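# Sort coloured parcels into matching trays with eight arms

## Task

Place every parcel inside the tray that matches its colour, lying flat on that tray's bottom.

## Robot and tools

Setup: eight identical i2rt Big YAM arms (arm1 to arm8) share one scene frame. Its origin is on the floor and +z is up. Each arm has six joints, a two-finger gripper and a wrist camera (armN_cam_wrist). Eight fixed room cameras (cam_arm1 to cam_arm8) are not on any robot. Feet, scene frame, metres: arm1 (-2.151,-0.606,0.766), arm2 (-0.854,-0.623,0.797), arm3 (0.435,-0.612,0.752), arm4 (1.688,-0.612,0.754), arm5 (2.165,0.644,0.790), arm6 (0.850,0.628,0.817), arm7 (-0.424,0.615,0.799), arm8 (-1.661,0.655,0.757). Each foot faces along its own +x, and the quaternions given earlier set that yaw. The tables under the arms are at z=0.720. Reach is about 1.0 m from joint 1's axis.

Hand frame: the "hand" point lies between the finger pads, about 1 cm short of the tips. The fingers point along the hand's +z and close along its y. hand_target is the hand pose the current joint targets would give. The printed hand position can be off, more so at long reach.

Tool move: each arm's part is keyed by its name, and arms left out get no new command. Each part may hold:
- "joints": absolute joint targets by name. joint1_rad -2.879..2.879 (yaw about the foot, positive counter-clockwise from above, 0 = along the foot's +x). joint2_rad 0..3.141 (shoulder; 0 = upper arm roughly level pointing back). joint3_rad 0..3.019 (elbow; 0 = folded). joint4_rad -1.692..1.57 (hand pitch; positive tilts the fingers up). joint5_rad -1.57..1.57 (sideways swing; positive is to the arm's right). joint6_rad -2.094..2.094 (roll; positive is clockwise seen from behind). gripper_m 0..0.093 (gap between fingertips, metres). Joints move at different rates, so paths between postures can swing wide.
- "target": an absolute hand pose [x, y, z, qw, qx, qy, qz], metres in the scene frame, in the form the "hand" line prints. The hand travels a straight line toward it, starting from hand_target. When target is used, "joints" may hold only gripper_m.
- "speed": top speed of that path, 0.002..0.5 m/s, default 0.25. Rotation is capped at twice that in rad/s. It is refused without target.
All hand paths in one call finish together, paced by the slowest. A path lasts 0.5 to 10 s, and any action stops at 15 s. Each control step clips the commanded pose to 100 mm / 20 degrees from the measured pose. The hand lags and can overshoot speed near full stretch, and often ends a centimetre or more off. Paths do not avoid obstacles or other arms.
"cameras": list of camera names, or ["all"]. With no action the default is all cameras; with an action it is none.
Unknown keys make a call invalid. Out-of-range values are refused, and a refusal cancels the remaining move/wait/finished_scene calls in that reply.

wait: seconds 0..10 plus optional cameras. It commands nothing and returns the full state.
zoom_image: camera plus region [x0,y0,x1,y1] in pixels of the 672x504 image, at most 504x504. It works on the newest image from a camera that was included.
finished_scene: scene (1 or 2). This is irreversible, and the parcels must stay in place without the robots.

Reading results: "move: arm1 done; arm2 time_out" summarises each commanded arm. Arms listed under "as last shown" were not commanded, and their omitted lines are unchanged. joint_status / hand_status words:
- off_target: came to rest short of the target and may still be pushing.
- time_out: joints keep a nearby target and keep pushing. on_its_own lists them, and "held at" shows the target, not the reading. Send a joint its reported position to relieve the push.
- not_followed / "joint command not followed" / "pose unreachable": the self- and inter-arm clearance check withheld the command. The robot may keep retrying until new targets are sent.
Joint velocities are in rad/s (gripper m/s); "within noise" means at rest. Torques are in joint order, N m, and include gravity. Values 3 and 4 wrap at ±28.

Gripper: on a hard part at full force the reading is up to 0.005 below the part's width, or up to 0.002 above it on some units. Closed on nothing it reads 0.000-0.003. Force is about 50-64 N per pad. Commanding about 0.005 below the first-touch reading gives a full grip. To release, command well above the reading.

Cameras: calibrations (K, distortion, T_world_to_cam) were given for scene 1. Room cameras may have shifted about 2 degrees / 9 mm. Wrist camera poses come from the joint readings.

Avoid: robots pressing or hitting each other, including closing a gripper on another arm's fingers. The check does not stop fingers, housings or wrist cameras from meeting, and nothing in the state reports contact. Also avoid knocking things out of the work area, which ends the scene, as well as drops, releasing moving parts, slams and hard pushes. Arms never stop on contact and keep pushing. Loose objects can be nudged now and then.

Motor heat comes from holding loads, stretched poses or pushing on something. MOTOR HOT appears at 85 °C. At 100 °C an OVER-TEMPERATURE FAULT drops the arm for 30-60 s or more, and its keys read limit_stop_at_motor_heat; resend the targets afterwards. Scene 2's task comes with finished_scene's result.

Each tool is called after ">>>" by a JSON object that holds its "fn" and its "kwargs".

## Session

>>> {"fn": "move", "kwargs": {}}

Scene clock: 0.00 s.
Joint torques (N m): no reading
Heat: arm1: hottest joint1_rad 30 °C; arm2: hottest joint3_rad 30 °C; arm3: hottest joint1_rad 30 °C; arm4: hottest joint3_rad 35 °C; arm5: hottest joint3_rad 32 °C; arm6: hottest joint2_rad 30 °C; arm7: hottest joint3_rad 33 °C; arm8: hottest joint1_rad 29 °C.
Joint velocities: within noise
arm1.joint_positions: joint1_rad=+0.458 joint2_rad=+0.456 joint3_rad=+1.438 joint4_rad=-1.139 joint5_rad=+0.063 joint6_rad=-0.074 gripper_m=+0.09396
arm1.joint_status: not commanded
arm1.hand: x=-1.9866 y=-0.6052 z=+1.4040 quat_wxyz=(-0.650, +0.024, -0.759, +0.041) (m; scene frame)
arm1.hand_target: x=-1.9921 y=-0.6053 z=+1.4119 quat_wxyz=(-0.658, +0.023, -0.752, +0.041) (m; scene frame)
arm1.hand_status: not commanded
arm2.joint_positions: joint1_rad=-0.133 joint2_rad=+0.490 joint3_rad=+1.431 joint4_rad=-1.371 joint5_rad=+0.122 joint6_rad=+0.254 gripper_m=+0.09396
arm2.joint_status: not commanded
arm2.hand: x=-0.9557 y=-0.4897 z=+1.3731 quat_wxyz=(-0.193, +0.711, -0.448, -0.506) (m; scene frame)
arm2.hand_target: x=-0.9532 y=-0.4923 z=+1.3817 quat_wxyz=(-0.195, +0.705, -0.446, -0.516) (m; scene frame)
arm2.hand_status: not commanded
arm3.joint_positions: joint1_rad=+0.288 joint2_rad=+0.566 joint3_rad=+1.355 joint4_rad=-1.309 joint5_rad=+0.227 joint6_rad=-0.408 gripper_m=+0.09396
arm3.joint_status: not commanded
arm3.hand: x=+0.2384 y=-0.5089 z=+1.2929 quat_wxyz=(-0.272, +0.862, -0.018, -0.428) (m; scene frame)
arm3.hand_target: x=+0.2407 y=-0.5098 z=+1.3061 quat_wxyz=(-0.276, +0.854, -0.020, -0.440) (m; scene frame)
arm3.hand_status: not commanded
arm4.joint_positions: joint1_rad=-0.202 joint2_rad=+0.526 joint3_rad=+1.372 joint4_rad=-1.530 joint5_rad=+0.176 joint6_rad=+0.279 gripper_m=+0.09396
arm4.joint_status: not commanded
arm4.hand: x=+1.8391 y=-0.5129 z=+1.2624 quat_wxyz=(-0.405, +0.175, -0.887, -0.138) (m; scene frame)
arm4.hand_target: x=+1.8372 y=-0.5146 z=+1.2716 quat_wxyz=(-0.414, +0.173, -0.882, -0.143) (m; scene frame)
arm4.hand_status: not commanded
arm5.joint_positions: joint1_rad=+0.150 joint2_rad=+0.484 joint3_rad=+1.403 joint4_rad=-1.356 joint5_rad=-0.018 joint6_rad=+0.258 gripper_m=+0.09396
arm5.joint_status: not commanded
arm5.hand: x=+1.9905 y=+0.6571 z=+1.3561 quat_wxyz=(+0.044, +0.831, -0.149, -0.534) (m; scene frame)
arm5.hand_target: x=+1.9935 y=+0.6567 z=+1.3668 quat_wxyz=(+0.045, +0.825, -0.147, -0.545) (m; scene frame)
arm5.hand_status: not commanded
arm6.joint_positions: joint1_rad=+0.005 joint2_rad=+0.600 joint3_rad=+1.377 joint4_rad=-1.425 joint5_rad=+0.198 joint6_rad=-0.419 gripper_m=+0.09396
arm6.joint_status: not commanded
arm6.hand: x=+1.0055 y=+0.4776 z=+1.3387 quat_wxyz=(-0.341, -0.130, -0.883, +0.295) (m; scene frame)
arm6.hand_target: x=+1.0039 y=+0.4787 z=+1.3519 quat_wxyz=(-0.354, -0.130, -0.876, +0.302) (m; scene frame)
arm6.hand_status: not commanded
arm7.joint_positions: joint1_rad=-0.316 joint2_rad=+0.535 joint3_rad=+1.368 joint4_rad=-1.177 joint5_rad=-0.073 joint6_rad=-0.126 gripper_m=+0.09396
arm7.joint_status: not commanded
arm7.hand: x=-0.2873 y=+0.4416 z=+1.3804 quat_wxyz=(-0.508, -0.311, -0.757, +0.270) (m; scene frame)
arm7.hand_target: x=-0.2897 y=+0.4449 z=+1.3917 quat_wxyz=(-0.517, -0.307, -0.750, +0.275) (m; scene frame)
arm7.hand_status: not commanded
arm8.joint_positions: joint1_rad=+0.154 joint2_rad=+0.581 joint3_rad=+1.368 joint4_rad=-1.211 joint5_rad=-0.224 joint6_rad=+0.370 gripper_m=+0.09396
arm8.joint_status: not commanded
arm8.hand: x=-1.7287 y=+0.4302 z=+1.3236 quat_wxyz=(-0.435, -0.755, -0.361, +0.333) (m; scene frame)
arm8.hand_target: x=-1.7273 y=+0.4330 z=+1.3347 quat_wxyz=(-0.441, -0.748, -0.360, +0.341) (m; scene frame)
arm8.hand_status: not commanded
pictures: arm1_cam_wrist, arm2_cam_wrist, arm3_cam_wrist, arm4_cam_wrist, arm5_cam_wrist, arm6_cam_wrist, arm7_cam_wrist, arm8_cam_wrist, cam_arm1, cam_arm2, cam_arm3, cam_arm4, cam_arm5, cam_arm6, cam_arm7, cam_arm8
camera_calibration:
arm1_cam_wrist: T_world_to_cam=[[-0.0152195, -0.996953, 0.0765105, -0.740002], [-0.693609, -0.0445883, -0.718971, -0.390739], [0.720191, -0.0640107, -0.690816, 2.48859], [0, 0, 0, 1]] pos_world=[-2.07454, -0.595872, 1.49485]
arm2_cam_wrist: T_world_to_cam=[[0.840386, 0.511543, -0.179098, 1.29837], [0.378015, -0.790014, -0.482683, 0.641456], [-0.388403, 0.337938, -0.857287, 1.09197], [0, 0, 0, 1]] pos_world=[-0.909489, -0.526434, 1.47829]
arm3_cam_wrist: T_world_to_cam=[[0.273525, 0.847785, 0.454361, -0.222286], [0.935924, -0.125616, -0.32904, 0.144135], [-0.22188, 0.515248, -0.827822, 1.50941], [0, 0, 0, 1]] pos_world=[0.260809, -0.571163, 1.39794]
arm4_cam_wrist: T_world_to_cam=[[0.421854, -0.902683, -0.0848663, -1.13421], [-0.884835, -0.389474, -0.255689, 1.75501], [0.197753, 0.182956, -0.963027, 1.07081], [0, 0, 0, 1]] pos_world=[1.81961, -0.53621, 1.3837]
arm5_cam_wrist: T_world_to_cam=[[0.208911, 0.948059, -0.239877, -0.71239], [0.82852, -0.301895, -0.471607, -0.803621], [-0.519529, -0.100219, -0.848555, 2.37475], [0, 0, 0, 1]] pos_world=[2.04839, 0.670775, 1.46523]
arm6_cam_wrist: T_world_to_cam=[[-0.428857, -0.788115, 0.441539, 0.215044], [-0.90336, 0.371549, -0.214225, 1.02348], [0.00478024, -0.49074, -0.871293, 1.52029], [0, 0, 0, 1]] pos_world=[1.00952, 0.535276, 1.44892]
arm7_cam_wrist: T_world_to_cam=[[-0.747684, -0.654612, 0.111588, -0.0829416], [-0.585602, 0.570742, -0.575607, 0.380528], [0.313112, -0.495718, -0.810077, 1.54839], [0, 0, 0, 1]] pos_world=[-0.323993, 0.496085, 1.4826]
arm8_cam_wrist: T_world_to_cam=[[-0.833837, 0.353215, -0.42421, -1.03087], [0.527191, 0.737398, -0.422271, 1.1574], [0.163659, -0.575745, -0.801082, 1.71144], [0, 0, 0, 1]] pos_world=[-1.74985, 0.496007, 1.42243]

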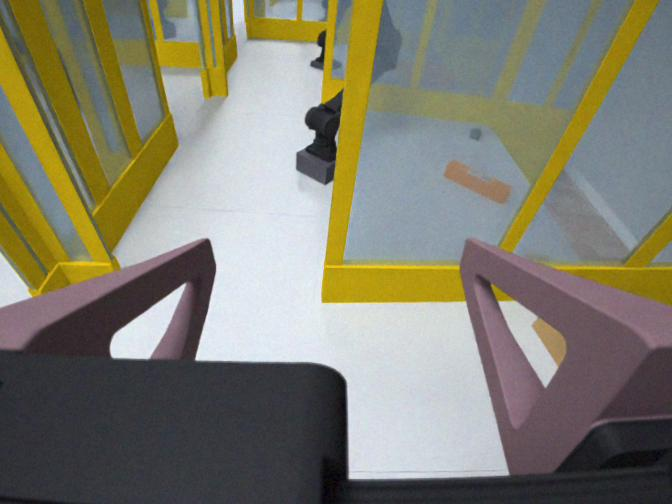

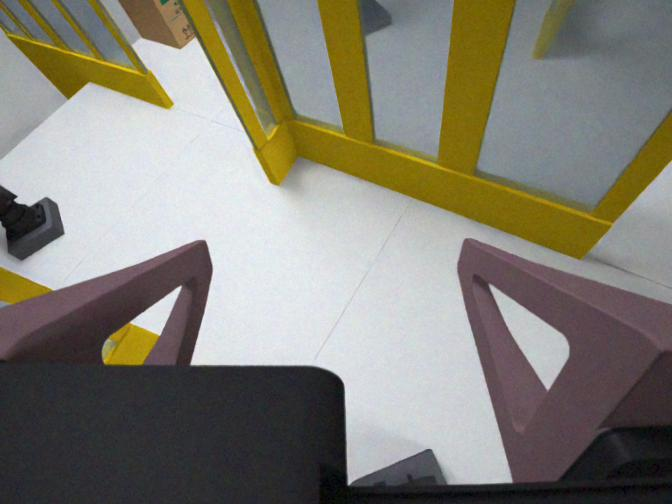

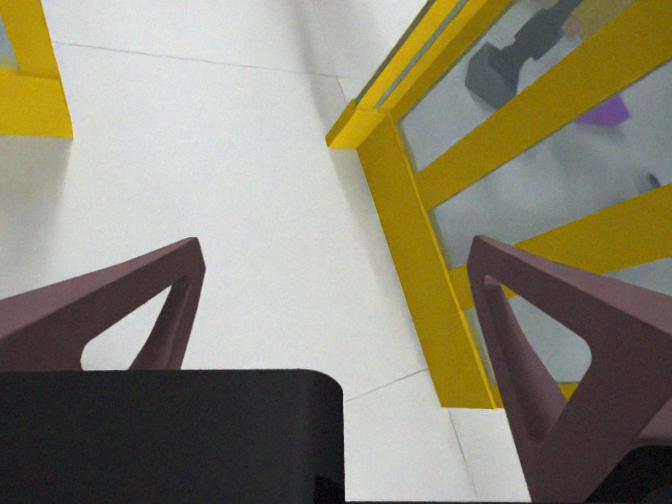

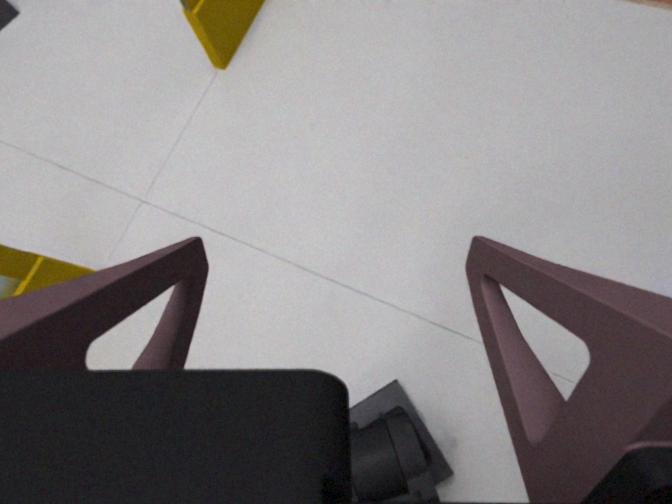

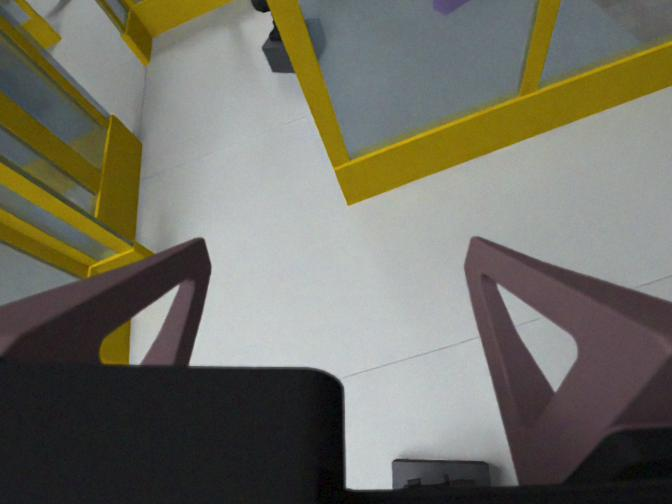

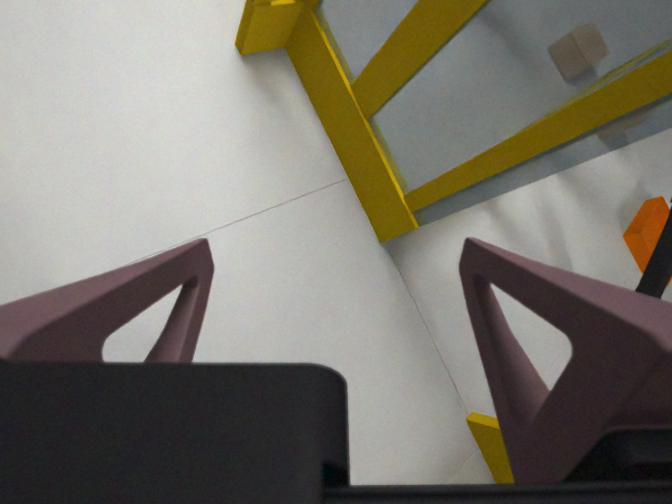

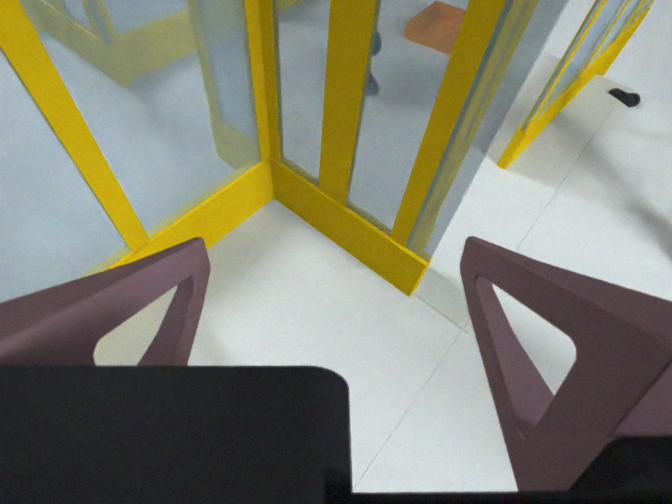

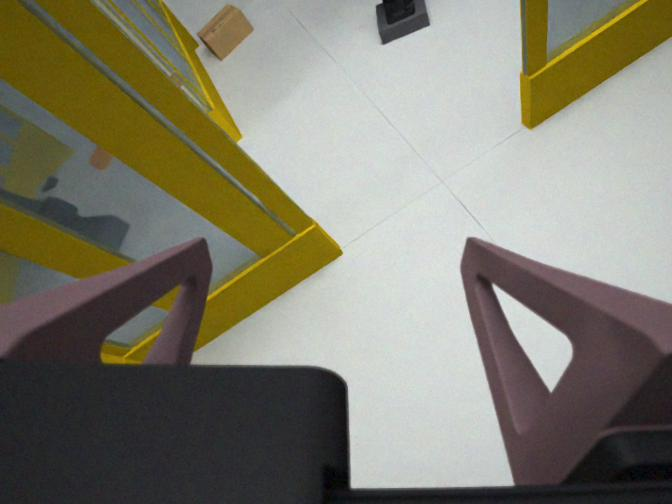

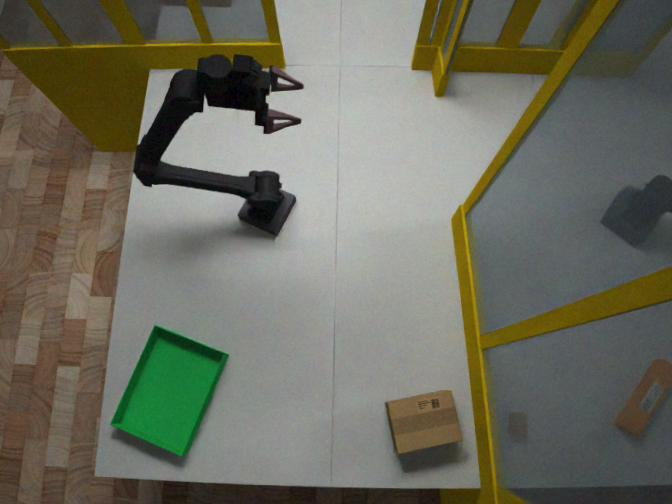

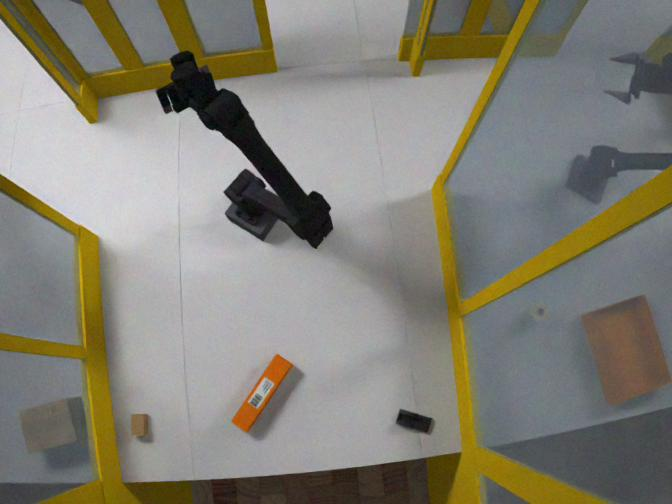

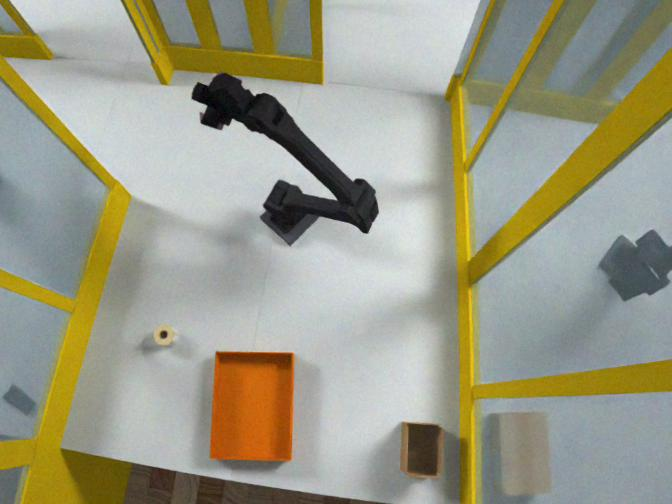

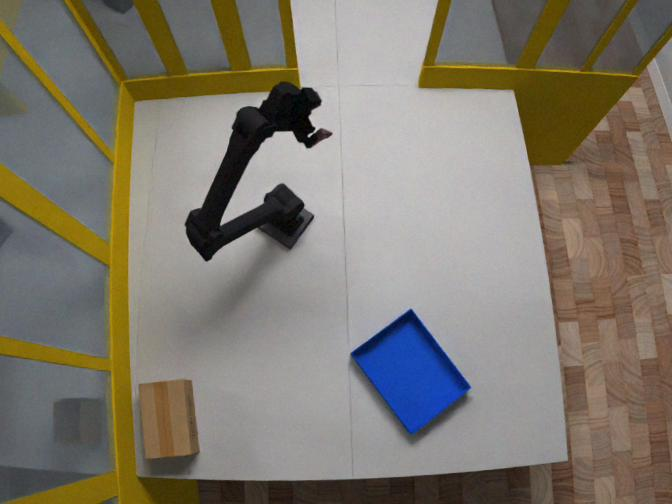

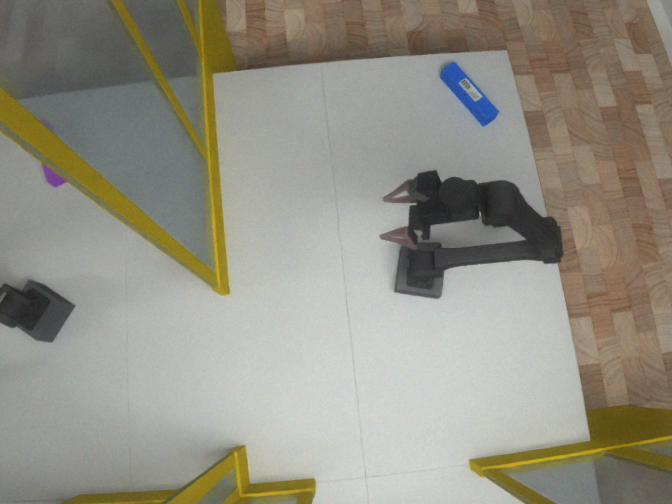

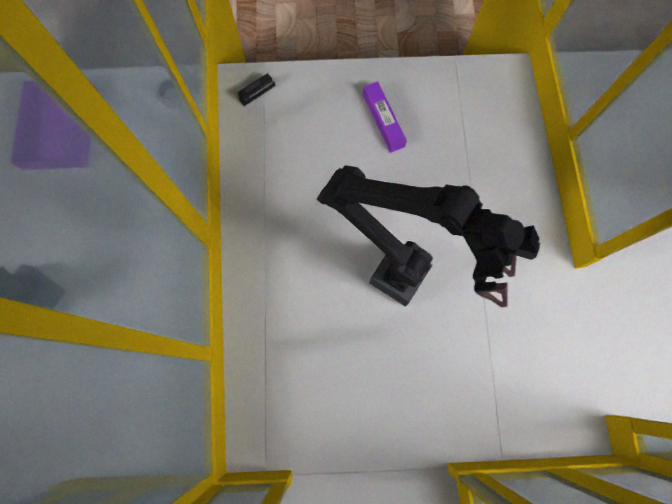

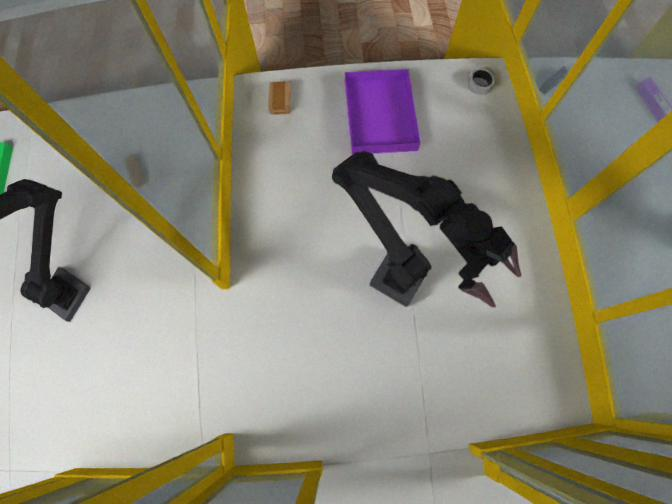

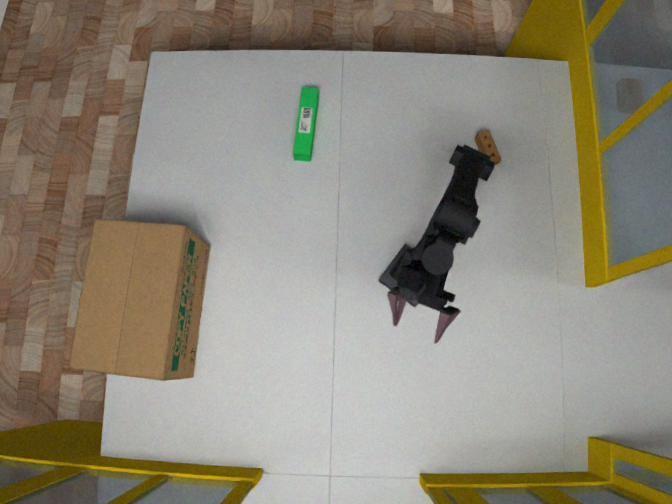

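>>> {"fn": "move", "kwargs": {"arm1": {"joints":{"joint2_rad":1.0,"joint3_rad":0.95,"joint4_rad":-1.52,"joint5_rad":0,"joint6_rad":0}}, "arm2": {"joints":{"joint2_rad":1.25,"joint3_rad":1.2,"joint4_rad":-1.52,"joint5_rad":0,"joint6_rad":0.661}}, "arm3": {"joints":{"joint2_rad":1.0,"joint3_rad":0.95,"joint4_rad":-1.52,"joint5_rad":0,"joint6_rad":0}}, "arm4": {"joints":{"joint2_rad":1.0,"joint3_rad":0.95,"joint4_rad":-1.52,"joint5_rad":0,"joint6_rad":0}}, "arm5": {"joints":{"joint2_rad":1.25,"joint3_rad":1.2,"joint4_rad":-1.52,"joint5_rad":0,"joint6_rad":-0.777}}, "arm6": {"joints":{"joint2_rad":1.25,"joint3_rad":1.2,"joint4_rad":-1.52,"joint5_rad":0,"joint6_rad":-0.272}}, "arm7": {"joints":{"joint2_rad":1.0,"joint3_rad":0.95,"joint4_rad":-1.52,"joint5_rad":0,"joint6_rad":0}}, "arm8": {"joints":{"joint2_rad":1.25,"joint3_rad":1.2,"joint4_rad":-1.52,"joint5_rad":0,"joint6_rad":0.632}}}}

>>> {"fn": "move", "kwargs": {"arm2": {"joints":{"joint1_rad":2.169}}, "arm5": {"joints":{"joint1_rad":-1.721}}, "arm6": {"joints":{"joint1_rad":2.206}}, "arm8": {"joints":{"joint1_rad":-1.939}}}}

>>> {"fn": "move", "kwargs": {"arm2": {"target":[-0.891,-1.249,0.88,0,0.9081,0.4187,0]}, "arm5": {"target":[2.459,1.321,0.88,0,-0.8241,0.5664,0]}, "arm6": {"target":[0.837,1.305,0.88,0,-0.8018,0.5976,0]}, "arm8": {"target":[-2.025,1.19,0.88,0,-0.6947,0.7193,0]}, "cameras": ["arm2_cam_wrist","arm5_cam_wrist","arm6_cam_wrist","arm8_cam_wrist"]}}

Scene clock: 132.13 s.
Joint torques (N m): arm1=[1.32 -3.25 8.53 -0.14 -0.01 0.09] | arm2=[0.21 -9.47 8.98 0.18 -0.08 0.09] | arm3=[-0.67 -7.24 10.18 -0.29 -0.27 0.14] | arm4=[-0.03 -4.31 10.52 0.36 -0.15 -0.04] | arm5=[-1.32 -5.95 7.72 -0.2 -0.14 -0.17] | arm6=[-0.62 -5.25 9.46 -0.14 -0.06 0] | arm7=[-0.44 -4.78 9.92 -0.24 0.09 0.21] | arm8=[1.9 -7.47 10.41 -0.55 0.09 0.04]
Heat: arm1: hottest joint3_rad 32 °C; arm2: hottest joint3_rad 37 °C; arm3: hottest joint3_rad 33 °C; arm4: hottest joint3_rad 42 °C; arm5: hottest joint3_rad 35 °C; arm6: hottest joint3_rad 35 °C; arm7: hottest joint3_rad 44 °C; arm8: hottest joint3_rad 38 °C.
move: arm1 done; arm2 done; arm3 done; arm4 done; arm5 done; arm6 done; arm7 done; arm8 done
Joint velocities: within noise
arm1.joint_positions: joint1_rad=+0.458 joint2_rad=+0.999 joint3_rad=+0.952 joint4_rad=-1.509 joint5_rad=+0.003 joint6_rad=-0.008 gripper_m=+0.09396
arm1.joint_status: all done
arm1.hand: x=-1.8929 y=-0.5961 z=+0.9886 quat_wxyz=(-0.009, +0.021, -1.000, +0.007) (m; scene frame)
arm1.hand_target: x=-1.8962 y=-0.5957 z=+0.9876 quat_wxyz=(-0.002, +0.017, -1.000, +0.005) (m; scene frame)
arm1.hand_status: not commanded
arm2.joint_positions: joint1_rad=-0.133 joint2_rad=+1.243 joint3_rad=+1.192 joint4_rad=-1.510 joint5_rad=+0.003 joint6_rad=+0.647 gripper_m=+0.09396
arm2.joint_status: all done
arm2.hand: x=-1.0975 y=-0.3744 z=+1.0433 quat_wxyz=(-0.002, +0.752, -0.660, -0.005) (m; scene frame)
arm2.hand_target: x=-1.0983 y=-0.3745 z=+1.0440 quat_wxyz=(+0.000, +0.747, -0.665, -0.001) (m; scene frame)
arm2.hand_status: not commanded
arm3.joint_positions: joint1_rad=+0.288 joint2_rad=+1.012 joint3_rad=+0.938 joint4_rad=-1.508 joint5_rad=+0.004 joint6_rad=-0.016 gripper_m=+0.09396
arm3.joint_status: all done
arm3.hand: x=+0.1910 y=-0.5306 z=+0.9644 quat_wxyz=(-0.004, +0.988, -0.153, +0.008) (m; scene frame)
arm3.hand_target: x=+0.1914 y=-0.5315 z=+0.9717 quat_wxyz=(-0.003, +0.987, -0.161, +0.002) (m; scene frame)
arm3.hand_status: not commanded
arm4.joint_positions: joint1_rad=-0.202 joint2_rad=+1.006 joint3_rad=+0.946 joint4_rad=-1.524 joint5_rad=+0.002 joint6_rad=+0.009 gripper_m=+0.09396
arm4.joint_status: all done
arm4.hand: x=+1.8772 y=-0.4365 z=+0.9678 quat_wxyz=(+0.013, +0.362, -0.932, +0.006) (m; scene frame)
arm4.hand_target: x=+1.8780 y=-0.4351 z=+0.9708 quat_wxyz=(+0.007, +0.366, -0.930, +0.002) (m; scene frame)
arm4.hand_status: not commanded
arm5.joint_positions: joint1_rad=+0.150 joint2_rad=+1.249 joint3_rad=+1.186 joint4_rad=-1.509 joint5_rad=-0.002 joint6_rad=-0.767 gripper_m=+0.09398
arm5.joint_status: all done
arm5.hand: x=+1.8185 y=+0.6813 z=+1.0307 quat_wxyz=(-0.001, +0.947, +0.322, +0.003) (m; scene frame)
arm5.hand_target: x=+1.8174 y=+0.6817 z=+1.0356 quat_wxyz=(-0.002, +0.945, +0.327, +0.002) (m; scene frame)
arm5.hand_status: not commanded
arm6.joint_positions: joint1_rad=+0.005 joint2_rad=+1.241 joint3_rad=+1.187 joint4_rad=-1.511 joint5_rad=+0.002 joint6_rad=-0.281 gripper_m=+0.09396
arm6.joint_status: all done
arm6.hand: x=+1.1333 y=+0.4287 z=+1.0612 quat_wxyz=(-0.002, -0.165, -0.986, +0.002) (m; scene frame)
arm6.hand_target: x=+1.1354 y=+0.4276 z=+1.0634 quat_wxyz=(+0.000, -0.169, -0.986, +0.000) (m; scene frame)
arm6.hand_status: not commanded
arm7.joint_positions: joint1_rad=-0.316 joint2_rad=+1.005 joint3_rad=+0.953 joint4_rad=-1.510 joint5_rad=-0.004 joint6_rad=-0.010 gripper_m=+0.09396
arm7.joint_status: all done
arm7.hand: x=-0.2737 y=+0.4022 z=+1.0195 quat_wxyz=(-0.004, -0.456, -0.890, -0.001) (m; scene frame)
arm7.hand_target: x=-0.2762 y=+0.4048 z=+1.0196 quat_wxyz=(+0.000, -0.460, -0.888, -0.001) (m; scene frame)
arm7.hand_status: not commanded
arm8.joint_positions: joint1_rad=+0.154 joint2_rad=+1.245 joint3_rad=+1.195 joint4_rad=-1.510 joint5_rad=-0.004 joint6_rad=+0.624 gripper_m=+0.09397
arm8.joint_status: all done
arm8.hand: x=-1.8132 y=+0.3414 z=+1.0038 quat_wxyz=(-0.005, -0.970, -0.245, +0.002) (m; scene frame)
arm8.hand_target: x=-1.8135 y=+0.3422 z=+1.0042 quat_wxyz=(-0.001, -0.970, -0.241, +0.000) (m; scene frame)
arm8.hand_status: not commanded
camera_calibration:
arm1_cam_wrist: T_world_to_cam=[[0.0257277, -0.999629, 0.00896707, -0.555036], [-0.828592, -0.0163057, 0.559616, -2.12673], [-0.559262, -0.0218277, -0.828704, -0.125709], [0, 0, 0, 1]] pos_world=[-1.81821, -0.592252, 1.09095]
arm2_cam_wrist: T_world_to_cam=[[0.992203, 0.124295, 0.0091662, 1.12478], [0.096459, -0.812405, 0.575059, -0.79386], [0.0789237, -0.569691, -0.81806, 0.847383], [0, 0, 0, 1]] pos_world=[-1.10631, -0.301995, 1.13942]
arm3_cam_wrist: T_world_to_cam=[[0.306212, 0.951739, 0.0206529, 0.425402], [0.762123, -0.25809, 0.593767, -0.849314], [0.570441, -0.166079, -0.804372, 0.702728], [0, 0, 0, 1]] pos_world=[0.116153, -0.507363, 1.06076]
arm4_cam_wrist: T_world_to_cam=[[0.685659, -0.727808, 0.0129532, -1.61982], [-0.58536, -0.540709, 0.604142, 0.282915], [-0.432695, -0.421817, -0.796772, 1.52407], [0, 0, 0, 1]] pos_world=[1.93571, -0.383062, 1.0644]
arm5_cam_wrist: T_world_to_cam=[[-0.600738, 0.799422, 0.00619214, 0.54256], [0.655766, 0.488326, 0.575769, -2.11096], [0.457258, 0.349947, -0.817589, -0.103169], [0, 0, 0, 1]] pos_world=[1.7574, 0.633204, 1.12771]
arm6_cam_wrist: T_world_to_cam=[[-0.318591, -0.947841, 0.0098545, 0.755459], [-0.776121, 0.266812, 0.571355, 0.164773], [-0.544184, 0.17438, -0.820644, 1.53716], [0, 0, 0, 1]] pos_world=[1.20507, 0.404041, 1.15988]
arm7_cam_wrist: T_world_to_cam=[[-0.801995, -0.597261, 0.00913349, 0.00820642], [-0.488636, 0.664777, 0.565072, -0.970851], [-0.343567, 0.448722, -0.824991, 0.687841], [0, 0, 0, 1]] pos_world=[-0.231492, 0.341652, 1.11599]
arm8_cam_wrist: T_world_to_cam=[[-0.46998, 0.88245, -0.0200394, -1.13238], [0.709774, 0.391317, 0.585741, 0.569726], [0.524729, 0.261063, -0.81025, 1.79614], [0, 0, 0, 1]] pos_world=[-1.87906, 0.307422, 1.09892]

Scene clock: 134.33 s.
Joint torques (N m): arm1=[1.14 -3.84 8.51 -0.05 -0.01 0.09] | arm2=[0.62 -10.64 8.95 0.17 -0.01 0.07] | arm3=[-0.67 -7.24 10.19 -0.28 -0.27 0.13] | arm4=[-0.03 -4.31 10.52 0.36 -0.15 -0.03] | arm5=[-0.73 -7.36 7.75 -0.17 -0.16 -0.13] | arm6=[0.15 -6.07 9.42 -0.14 0.04 -0.01] | arm7=[-0.38 -4.89 9.94 -0.23 0.08 0.22] | arm8=[1.38 -7.94 10.44 -0.54 0.01 0.02]
Heat: arm1: hottest joint3_rad 33 °C; arm2: hottest joint3_rad 36 °C; arm3: hottest joint3_rad 32 °C; arm4: hottest joint3_rad 42 °C; arm5: hottest joint3_rad 35 °C; arm6: hottest joint3_rad 35 °C; arm7: hottest joint3_rad 44 °C; arm8: hottest joint3_rad 38 °C.
move: arm2 done; arm5 done; arm6 done; arm8 done
Joint velocities: within noise
arm1, arm3, arm4, arm7: as last shown
arm2.joint_positions: joint1_rad=+2.163 joint2_rad=+1.255 joint3_rad=+1.192 joint4_rad=-1.511 joint5_rad=+0.002 joint6_rad=+0.649 gripper_m=+0.09399
arm2.joint_status: all done
arm2.hand: x=-0.8786 y=-0.9716 z=+1.0388 quat_wxyz=(-0.002, +0.910, +0.414, +0.000) (m; scene frame)
arm2.hand_target: x=-0.8763 y=-0.9710 z=+1.0432 quat_wxyz=(+0.000, +0.912, +0.411, +0.000) (m; scene frame)
arm2.hand_status: not commanded
arm4.joint_positions: joint1_rad=-0.202 joint2_rad=+1.006 joint3_rad=+0.946 joint4_rad=-1.524 joint5_rad=+0.002 joint6_rad=+0.008 gripper_m=+0.09396
arm5.joint_positions: joint1_rad=-1.716 joint2_rad=+1.258 joint3_rad=+1.186 joint4_rad=-1.509 joint5_rad=+0.000 joint6_rad=-0.768 gripper_m=+0.09400
arm5.joint_status: all done
arm5.hand: x=+2.3018 y=+0.9624 z=+1.0313 quat_wxyz=(+0.001, +0.823, -0.568, +0.001) (m; scene frame)
arm5.hand_target: x=+2.3035 y=+0.9619 z=+1.0391 quat_wxyz=(-0.004, +0.824, -0.567, +0.000) (m; scene frame)
arm5.hand_status: not commanded
arm6.joint_positions: joint1_rad=+2.198 joint2_rad=+1.251 joint3_rad=+1.187 joint4_rad=-1.511 joint5_rad=-0.001 joint6_rad=-0.280 gripper_m=+0.09399
arm6.joint_status: all done
arm6.hand: x=+0.8476 y=+0.9755 z=+1.0580 quat_wxyz=(+0.002, +0.802, -0.598, +0.001) (m; scene frame)
arm6.hand_target: x=+0.8447 y=+0.9768 z=+1.0635 quat_wxyz=(+0.000, +0.802, -0.598, +0.000) (m; scene frame)
arm6.hand_status: not commanded
arm8.joint_positions: joint1_rad=-1.934 joint2_rad=+1.250 joint3_rad=+1.195 joint4_rad=-1.510 joint5_rad=-0.002 joint6_rad=+0.625 gripper_m=+0.09400
arm8.joint_status: all done
arm8.hand: x=-1.8587 y=+0.9438 z=+1.0014 quat_wxyz=(-0.001, -0.699, +0.716, +0.002) (m; scene frame)
arm8.hand_target: x=-1.8564 y=+0.9440 z=+1.0036 quat_wxyz=(+0.000, -0.694, +0.720, +0.000) (m; scene frame)
arm8.hand_status: not commanded
camera_calibration:
arm1_cam_wrist: T_world_to_cam=[[0.0257277, -0.999629, 0.00896707, -0.555036], [-0.828592, -0.0163057, 0.559616, -2.12673], [-0.559262, -0.0218277, -0.828704, -0.125709], [0, 0, 0, 1]] pos_world=[-1.81821, -0.592252, 1.09095]
arm2_cam_wrist: T_world_to_cam=[[-0.750264, 0.660943, 0.0160481, -0.0348905], [0.543216, 0.602427, 0.584806, 0.459563], [0.376856, 0.447477, -0.811014, 1.729], [0, 0, 0, 1]] pos_world=[-0.927403, -1.02748, 1.13405]
arm3_cam_wrist: T_world_to_cam=[[0.306212, 0.951739, 0.0206529, 0.425402], [0.762123, -0.25809, 0.593767, -0.849314], [0.570441, -0.166079, -0.804372, 0.702728], [0, 0, 0, 1]] pos_world=[0.116153, -0.507363, 1.06076]
arm4_cam_wrist: T_world_to_cam=[[0.685947, -0.727536, 0.0130062, -1.62033], [-0.585172, -0.540921, 0.604134, 0.282477], [-0.432494, -0.422015, -0.796777, 1.52361], [0, 0, 0, 1]] pos_world=[1.93571, -0.383062, 1.0644]
arm5_cam_wrist: T_world_to_cam=[[0.939059, 0.343728, 0.00431375, -2.49576], [0.279352, -0.770378, 0.573132, -0.485015], [0.200325, -0.537, -0.819452, 1.02492], [0, 0, 0, 1]] pos_world=[2.27384, 1.0346, 1.12862]
arm6_cam_wrist: T_world_to_cam=[[0.956569, 0.291472, 0.00440433, -1.10117], [0.235278, -0.780893, 0.578662, -0.0440128], [0.172103, -0.552494, -0.815555, 1.38035], [0, 0, 0, 1]] pos_world=[0.826137, 1.04923, 1.15607]
arm7_cam_wrist: T_world_to_cam=[[-0.801995, -0.597261, 0.00913349, 0.00820642], [-0.488636, 0.664777, 0.565072, -0.970851], [-0.343567, 0.448722, -0.824991, 0.687841], [0, 0, 0, 1]] pos_world=[-0.231492, 0.341652, 1.11599]
arm8_cam_wrist: T_world_to_cam=[[0.99946, -0.0295358, -0.0143923, 1.90098], [-0.015376, -0.807585, 0.589551, 0.147585], [-0.0290358, -0.589011, -0.807603, 1.43125], [0, 0, 0, 1]] pos_world=[-1.85612, 1.01836, 1.09623]

Scene clock: 137.30 s.
Joint torques (N m): arm1=[1.14 -3.84 8.62 -0.03 -0.01 0.09] | arm2=[0.85 -22.01 11.33 0.16 -0.03 -0.06] | arm3=[-0.73 -7.18 10.17 -0.29 -0.27 0.13] | arm4=[-0.03 -4.31 10.51 0.36 -0.15 -0.03] | arm5=[-0.79 -21.83 10.29 0.08 -0.25 -0.11] | arm6=[0.15 -16.26 12.33 -0.18 0.04 0] | arm7=[-0.32 -4.95 9.94 -0.24 0.08 0.21] | arm8=[1.67 -19.43 14.34 -0.65 0.04 0.02]
Heat: arm1: hottest joint3_rad 33 °C; arm2: hottest joint3_rad 37 °C; arm3: hottest joint3_rad 32 °C; arm4: hottest joint3_rad 42 °C; arm5: hottest joint3_rad 36 °C; arm6: hottest joint3_rad 35 °C; arm7: hottest joint3_rad 44 °C; arm8: hottest joint3_rad 38 °C.
move: arm2 off_target; arm5 off_target; arm6 off_target; arm8 off_target
Joint velocities: within noise
arm1, arm3, arm4, arm7: as last shown
arm2.joint_positions: joint1_rad=+2.165 joint2_rad=+2.042 joint3_rad=+1.736 joint4_rad=-1.283 joint5_rad=+0.002 joint6_rad=+0.649 gripper_m=+0.09399
arm2.joint_status: not commanded
arm2.hand: x=-0.8953 y=-1.2355 z=+0.8730 quat_wxyz=(-0.009, +0.910, +0.415, +0.004) (m; scene frame)
arm2.hand_target: x=-0.8910 y=-1.2485 z=+0.8802 quat_wxyz=(+0.000, +0.908, +0.419, +0.000) (m; scene frame)
arm2.hand_status: off_target (0.016 m and 1.2 deg from the pose sent, 0.320 m and 0.6 deg at the start)
arm5.joint_positions: joint1_rad=-1.716 joint2_rad=+2.446 joint3_rad=+2.436 joint4_rad=-1.597 joint5_rad=+0.000 joint6_rad=-0.768 gripper_m=+0.09400
arm5.joint_status: not commanded
arm5.hand: x=+2.4528 y=+1.3131 z=+0.8669 quat_wxyz=(+0.014, +0.823, -0.568, +0.003) (m; scene frame)
arm5.hand_target: x=+2.4586 y=+1.3204 z=+0.8801 quat_wxyz=(-0.001, +0.824, -0.566, +0.000) (m; scene frame)
arm5.hand_status: off_target (0.017 m and 1.7 deg from the pose sent, 0.420 m and 0.3 deg at the start)
arm6.joint_positions: joint1_rad=+2.200 joint2_rad=+2.200 joint3_rad=+1.938 joint4_rad=-1.339 joint5_rad=-0.001 joint6_rad=-0.279 gripper_m=+0.09399
arm6.joint_status: not commanded
arm6.hand: x=+0.8431 y=+1.2896 z=+0.8692 quat_wxyz=(+0.012, +0.802, -0.597, +0.009) (m; scene frame)
arm6.hand_target: x=+0.8369 y=+1.3042 z=+0.8803 quat_wxyz=(+0.000, +0.802, -0.597, -0.001) (m; scene frame)
arm6.hand_status: off_target (0.020 m and 1.7 deg from the pose sent, 0.375 m and 0.3 deg at the start)
arm8.joint_positions: joint1_rad=-1.934 joint2_rad=+2.070 joint3_rad=+1.887 joint4_rad=-1.409 joint5_rad=-0.002 joint6_rad=+0.626 gripper_m=+0.09400
arm8.joint_status: not commanded
arm8.hand: x=-2.0190 y=+1.1775 z=+0.8718 quat_wxyz=(-0.003, -0.698, +0.716, -0.011) (m; scene frame)
arm8.hand_target: x=-2.0246 y=+1.1894 z=+0.8801 quat_wxyz=(+0.000, -0.695, +0.719, +0.001) (m; scene frame)
arm8.hand_status: off_target (0.016 m and 1.4 deg from the pose sent, 0.321 m and 0.7 deg at the start)
pictures: arm2_cam_wrist, arm5_cam_wrist, arm6_cam_wrist, arm8_cam_wrist
camera_calibration:
arm2_cam_wrist: T_world_to_cam=[[-0.75179, 0.658897, 0.0258368, 0.117233], [0.541249, 0.594227, 0.594932, 0.703778], [0.376645, 0.461248, -0.803361, 1.72901], [0, 0, 0, 1]] pos_world=[-0.944006, -1.29295, 0.967286]
arm5_cam_wrist: T_world_to_cam=[[0.939006, 0.343613, -0.0140512, -2.74106], [0.285498, -0.756111, 0.588886, -0.210285], [0.191725, -0.556979, -0.808094, 1.08576], [0, 0, 0, 1]] pos_world=[2.42574, 1.38761, 0.962713]
arm6_cam_wrist: T_world_to_cam=[[0.95621, 0.29267, -0.00259048, -1.18284], [0.236082, -0.766033, 0.597879, 0.274985], [0.172997, -0.572309, -0.801583, 1.41325], [0, 0, 0, 1]] pos_world=[0.821637, 1.36564, 0.965363]
arm8_cam_wrist: T_world_to_cam=[[0.999522, -0.030905, 0.0011659, 2.05445], [-0.0252761, -0.794591, 0.606619, 0.359977], [-0.0178211, -0.606359, -0.794992, 1.49164], [0, 0, 0, 1]] pos_world=[-2.01778, 1.25399, 0.965073]

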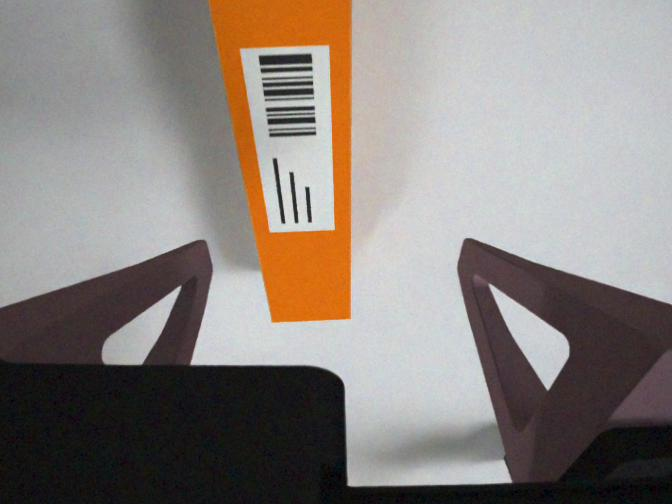

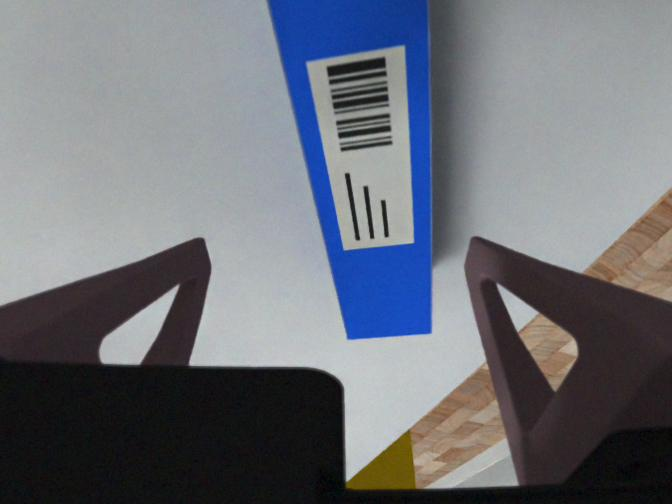

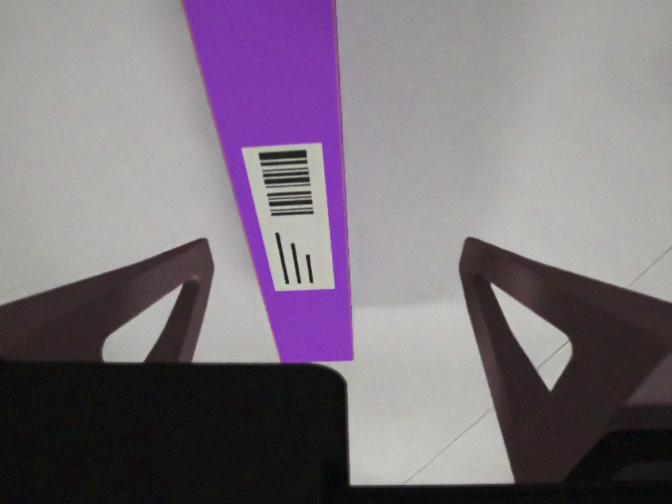

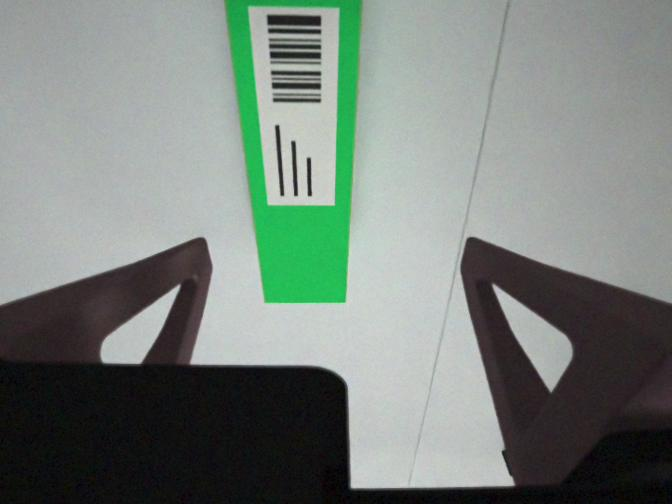

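>>> {"fn": "move", "kwargs": {"arm2": {"target":[-0.886,-1.246,0.83,0,0.9081,0.4187,0]}, "arm5": {"target":[2.474,1.315,0.83,0,-0.8704,0.4924,0]}, "arm6": {"target":[0.828,1.261,0.83,0,-0.8141,0.5807,0]}, "arm8": {"target":[-2.038,1.194,0.83,0,-0.6947,0.7193,0]}, "cameras": ["arm2_cam_wrist","arm5_cam_wrist","arm6_cam_wrist","arm8_cam_wrist"]}}

Scene clock: 184.17 s.
Joint torques (N m): arm1=[1.03 -3.6 8.62 -0.09 -0.02 0.08] | arm2=[0.79 -22.48 7.91 0.91 -0.02 0.02] | arm3=[-0.67 -7.18 10.17 -0.25 -0.27 0.13] | arm4=[0.03 -4.31 10.52 0.36 -0.15 -0.03] | arm5=[-1.38 -21.07 7.24 0.65 -0.24 -0.19] | arm6=[0.15 -18.9 7.65 0.46 0.05 -0.18] | arm7=[-0.32 -5.01 9.92 -0.23 0.08 0.22] | arm8=[2.55 -20.31 11.69 0.23 0.03 0.05]
Heat: arm1: hottest joint3_rad 36 °C; arm2: hottest joint3_rad 39 °C; arm3: hottest joint3_rad 32 °C; arm4: hottest joint3_rad 45 °C; arm5: hottest joint3_rad 38 °C; arm6: hottest joint3_rad 38 °C; arm7: hottest joint3_rad 44 °C; arm8: hottest joint2_rad 38 °C.
move: arm2 done; arm5 done; arm6 off_target; arm8 off_target
Joint velocities: within noise
arm1, arm3, arm4, arm7: as last shown
arm2.joint_positions: joint1_rad=+2.174 joint2_rad=+2.081 joint3_rad=+1.703 joint4_rad=-1.191 joint5_rad=+0.002 joint6_rad=+0.649 gripper_m=+0.09399
arm2.joint_status: not commanded
arm2.hand: x=-0.8904 y=-1.2432 z=+0.8374 quat_wxyz=(+0.000, +0.908, +0.419, -0.001) (m; scene frame)
arm2.hand_target: x=-0.8860 y=-1.2458 z=+0.8301 quat_wxyz=(+0.000, +0.908, +0.419, +0.000) (m; scene frame)
arm2.hand_status: done (0.009 m and 0.1 deg from the pose sent, 0.045 m and 1.2 deg at the start)
arm5.joint_positions: joint1_rad=-1.738 joint2_rad=+2.471 joint3_rad=+2.375 joint4_rad=-1.503 joint5_rad=+0.000 joint6_rad=-0.962 gripper_m=+0.09400
arm5.joint_status: not commanded
arm5.hand: x=+2.4697 y=+1.3114 z=+0.8259 quat_wxyz=(+0.011, +0.869, -0.495, +0.001) (m; scene frame)
arm5.hand_target: x=+2.4739 y=+1.3150 z=+0.8303 quat_wxyz=(+0.000, +0.870, -0.492, +0.000) (m; scene frame)
arm5.hand_status: done (0.007 m and 1.3 deg from the pose sent, 0.043 m and 10.4 deg at the start)
arm6.joint_positions: joint1_rad=+2.215 joint2_rad=+2.173 joint3_rad=+1.722 joint4_rad=-1.167 joint5_rad=-0.001 joint6_rad=-0.286 gripper_m=+0.09399
arm6.joint_status: not commanded
arm6.hand: x=+0.8340 y=+1.2524 z=+0.8088 quat_wxyz=(+0.019, +0.808, -0.588, +0.014) (m; scene frame)
arm6.hand_target: x=+0.8280 y=+1.2606 z=+0.8299 quat_wxyz=(+0.000, +0.814, -0.581, +0.000) (m; scene frame)
arm6.hand_status: off_target (0.024 m and 2.9 deg from the pose sent, 0.051 m and 2.9 deg at the start)
arm8.joint_positions: joint1_rad=-1.930 joint2_rad=+2.137 joint3_rad=+1.887 joint4_rad=-1.341 joint5_rad=-0.002 joint6_rad=+0.638 gripper_m=+0.09400
arm8.joint_status: not commanded
arm8.hand: x=-2.0292 y=+1.1879 z=+0.8304 quat_wxyz=(-0.003, -0.695, +0.719, -0.010) (m; scene frame)
arm8.hand_target: x=-2.0378 y=+1.1937 z=+0.8300 quat_wxyz=(+0.000, -0.695, +0.719, +0.000) (m; scene frame)
arm8.hand_status: off_target (0.011 m and 1.2 deg from the pose sent, 0.049 m and 1.4 deg at the start)
pictures: arm2_cam_wrist, arm5_cam_wrist, arm6_cam_wrist, arm8_cam_wrist
camera_calibration:
arm2_cam_wrist: T_world_to_cam=[[-0.757513, 0.65267, 0.0140142, 0.123979], [0.536658, 0.610355, 0.582636, 0.753182], [0.371715, 0.448875, -0.812612, 1.69012], [0, 0, 0, 1]] pos_world=[-0.938528, -1.29928, 0.932842]
arm5_cam_wrist: T_world_to_cam=[[0.866348, 0.499314, -0.0112736, -2.78398], [0.41194, -0.70162, 0.581407, -0.569846], [0.282395, -0.508345, -0.813534, 0.76517], [0, 0, 0, 1]] pos_world=[2.43055, 1.37923, 0.922419]
arm6_cam_wrist: T_world_to_cam=[[0.949265, 0.314375, -0.00806331, -1.18032], [0.253365, -0.749351, 0.611783, 0.238194], [0.186287, -0.582787, -0.790984, 1.33858], [0, 0, 0, 1]] pos_world=[0.810728, 1.32966, 0.903557]
arm8_cam_wrist: T_world_to_cam=[[0.999245, -0.0388627, 0.000320164, 2.0745], [-0.0311277, -0.795376, 0.605317, 0.383234], [-0.0232696, -0.604869, -0.795985, 1.45281], [0, 0, 0, 1]] pos_world=[-2.0272, 1.26419, 0.92377]

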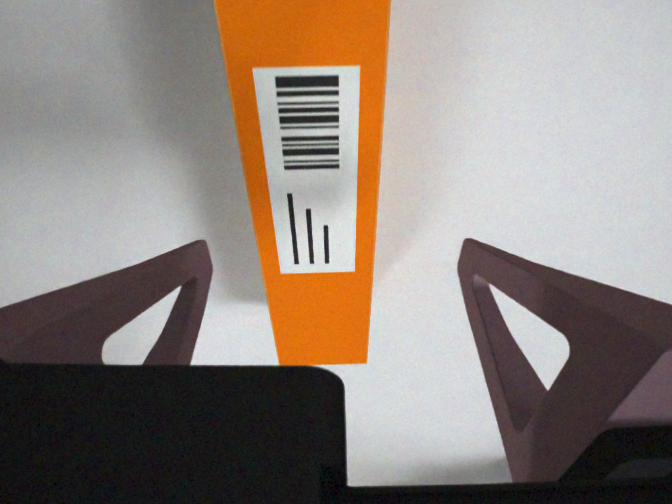

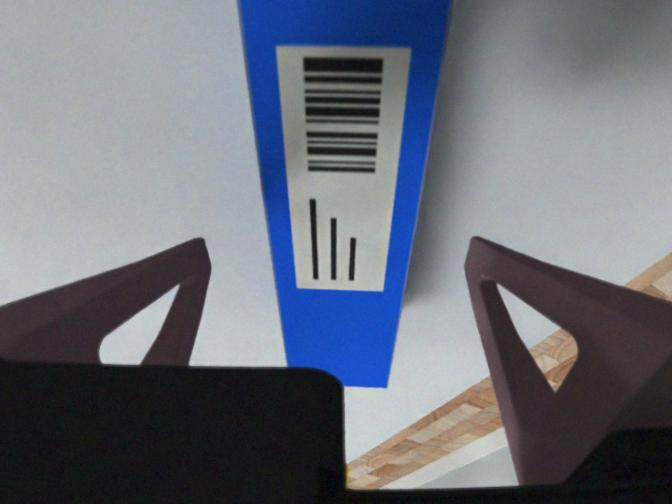

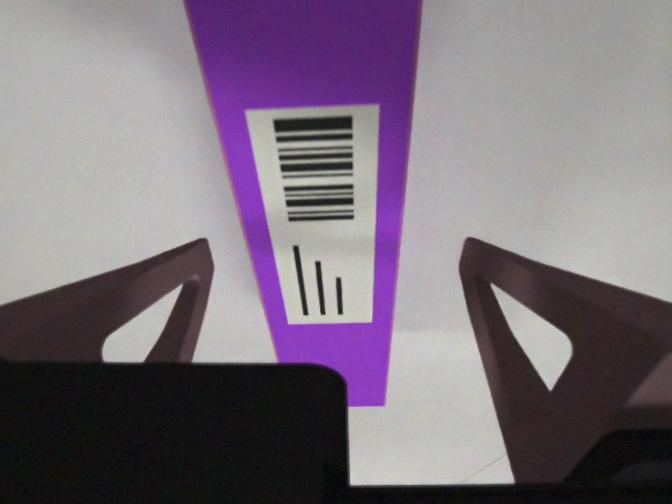

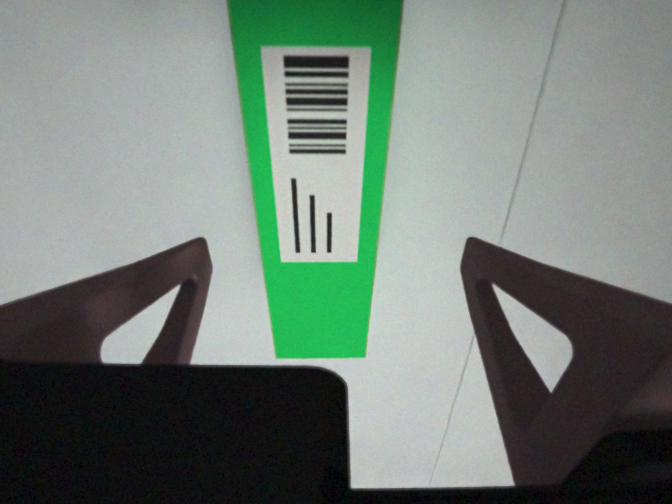

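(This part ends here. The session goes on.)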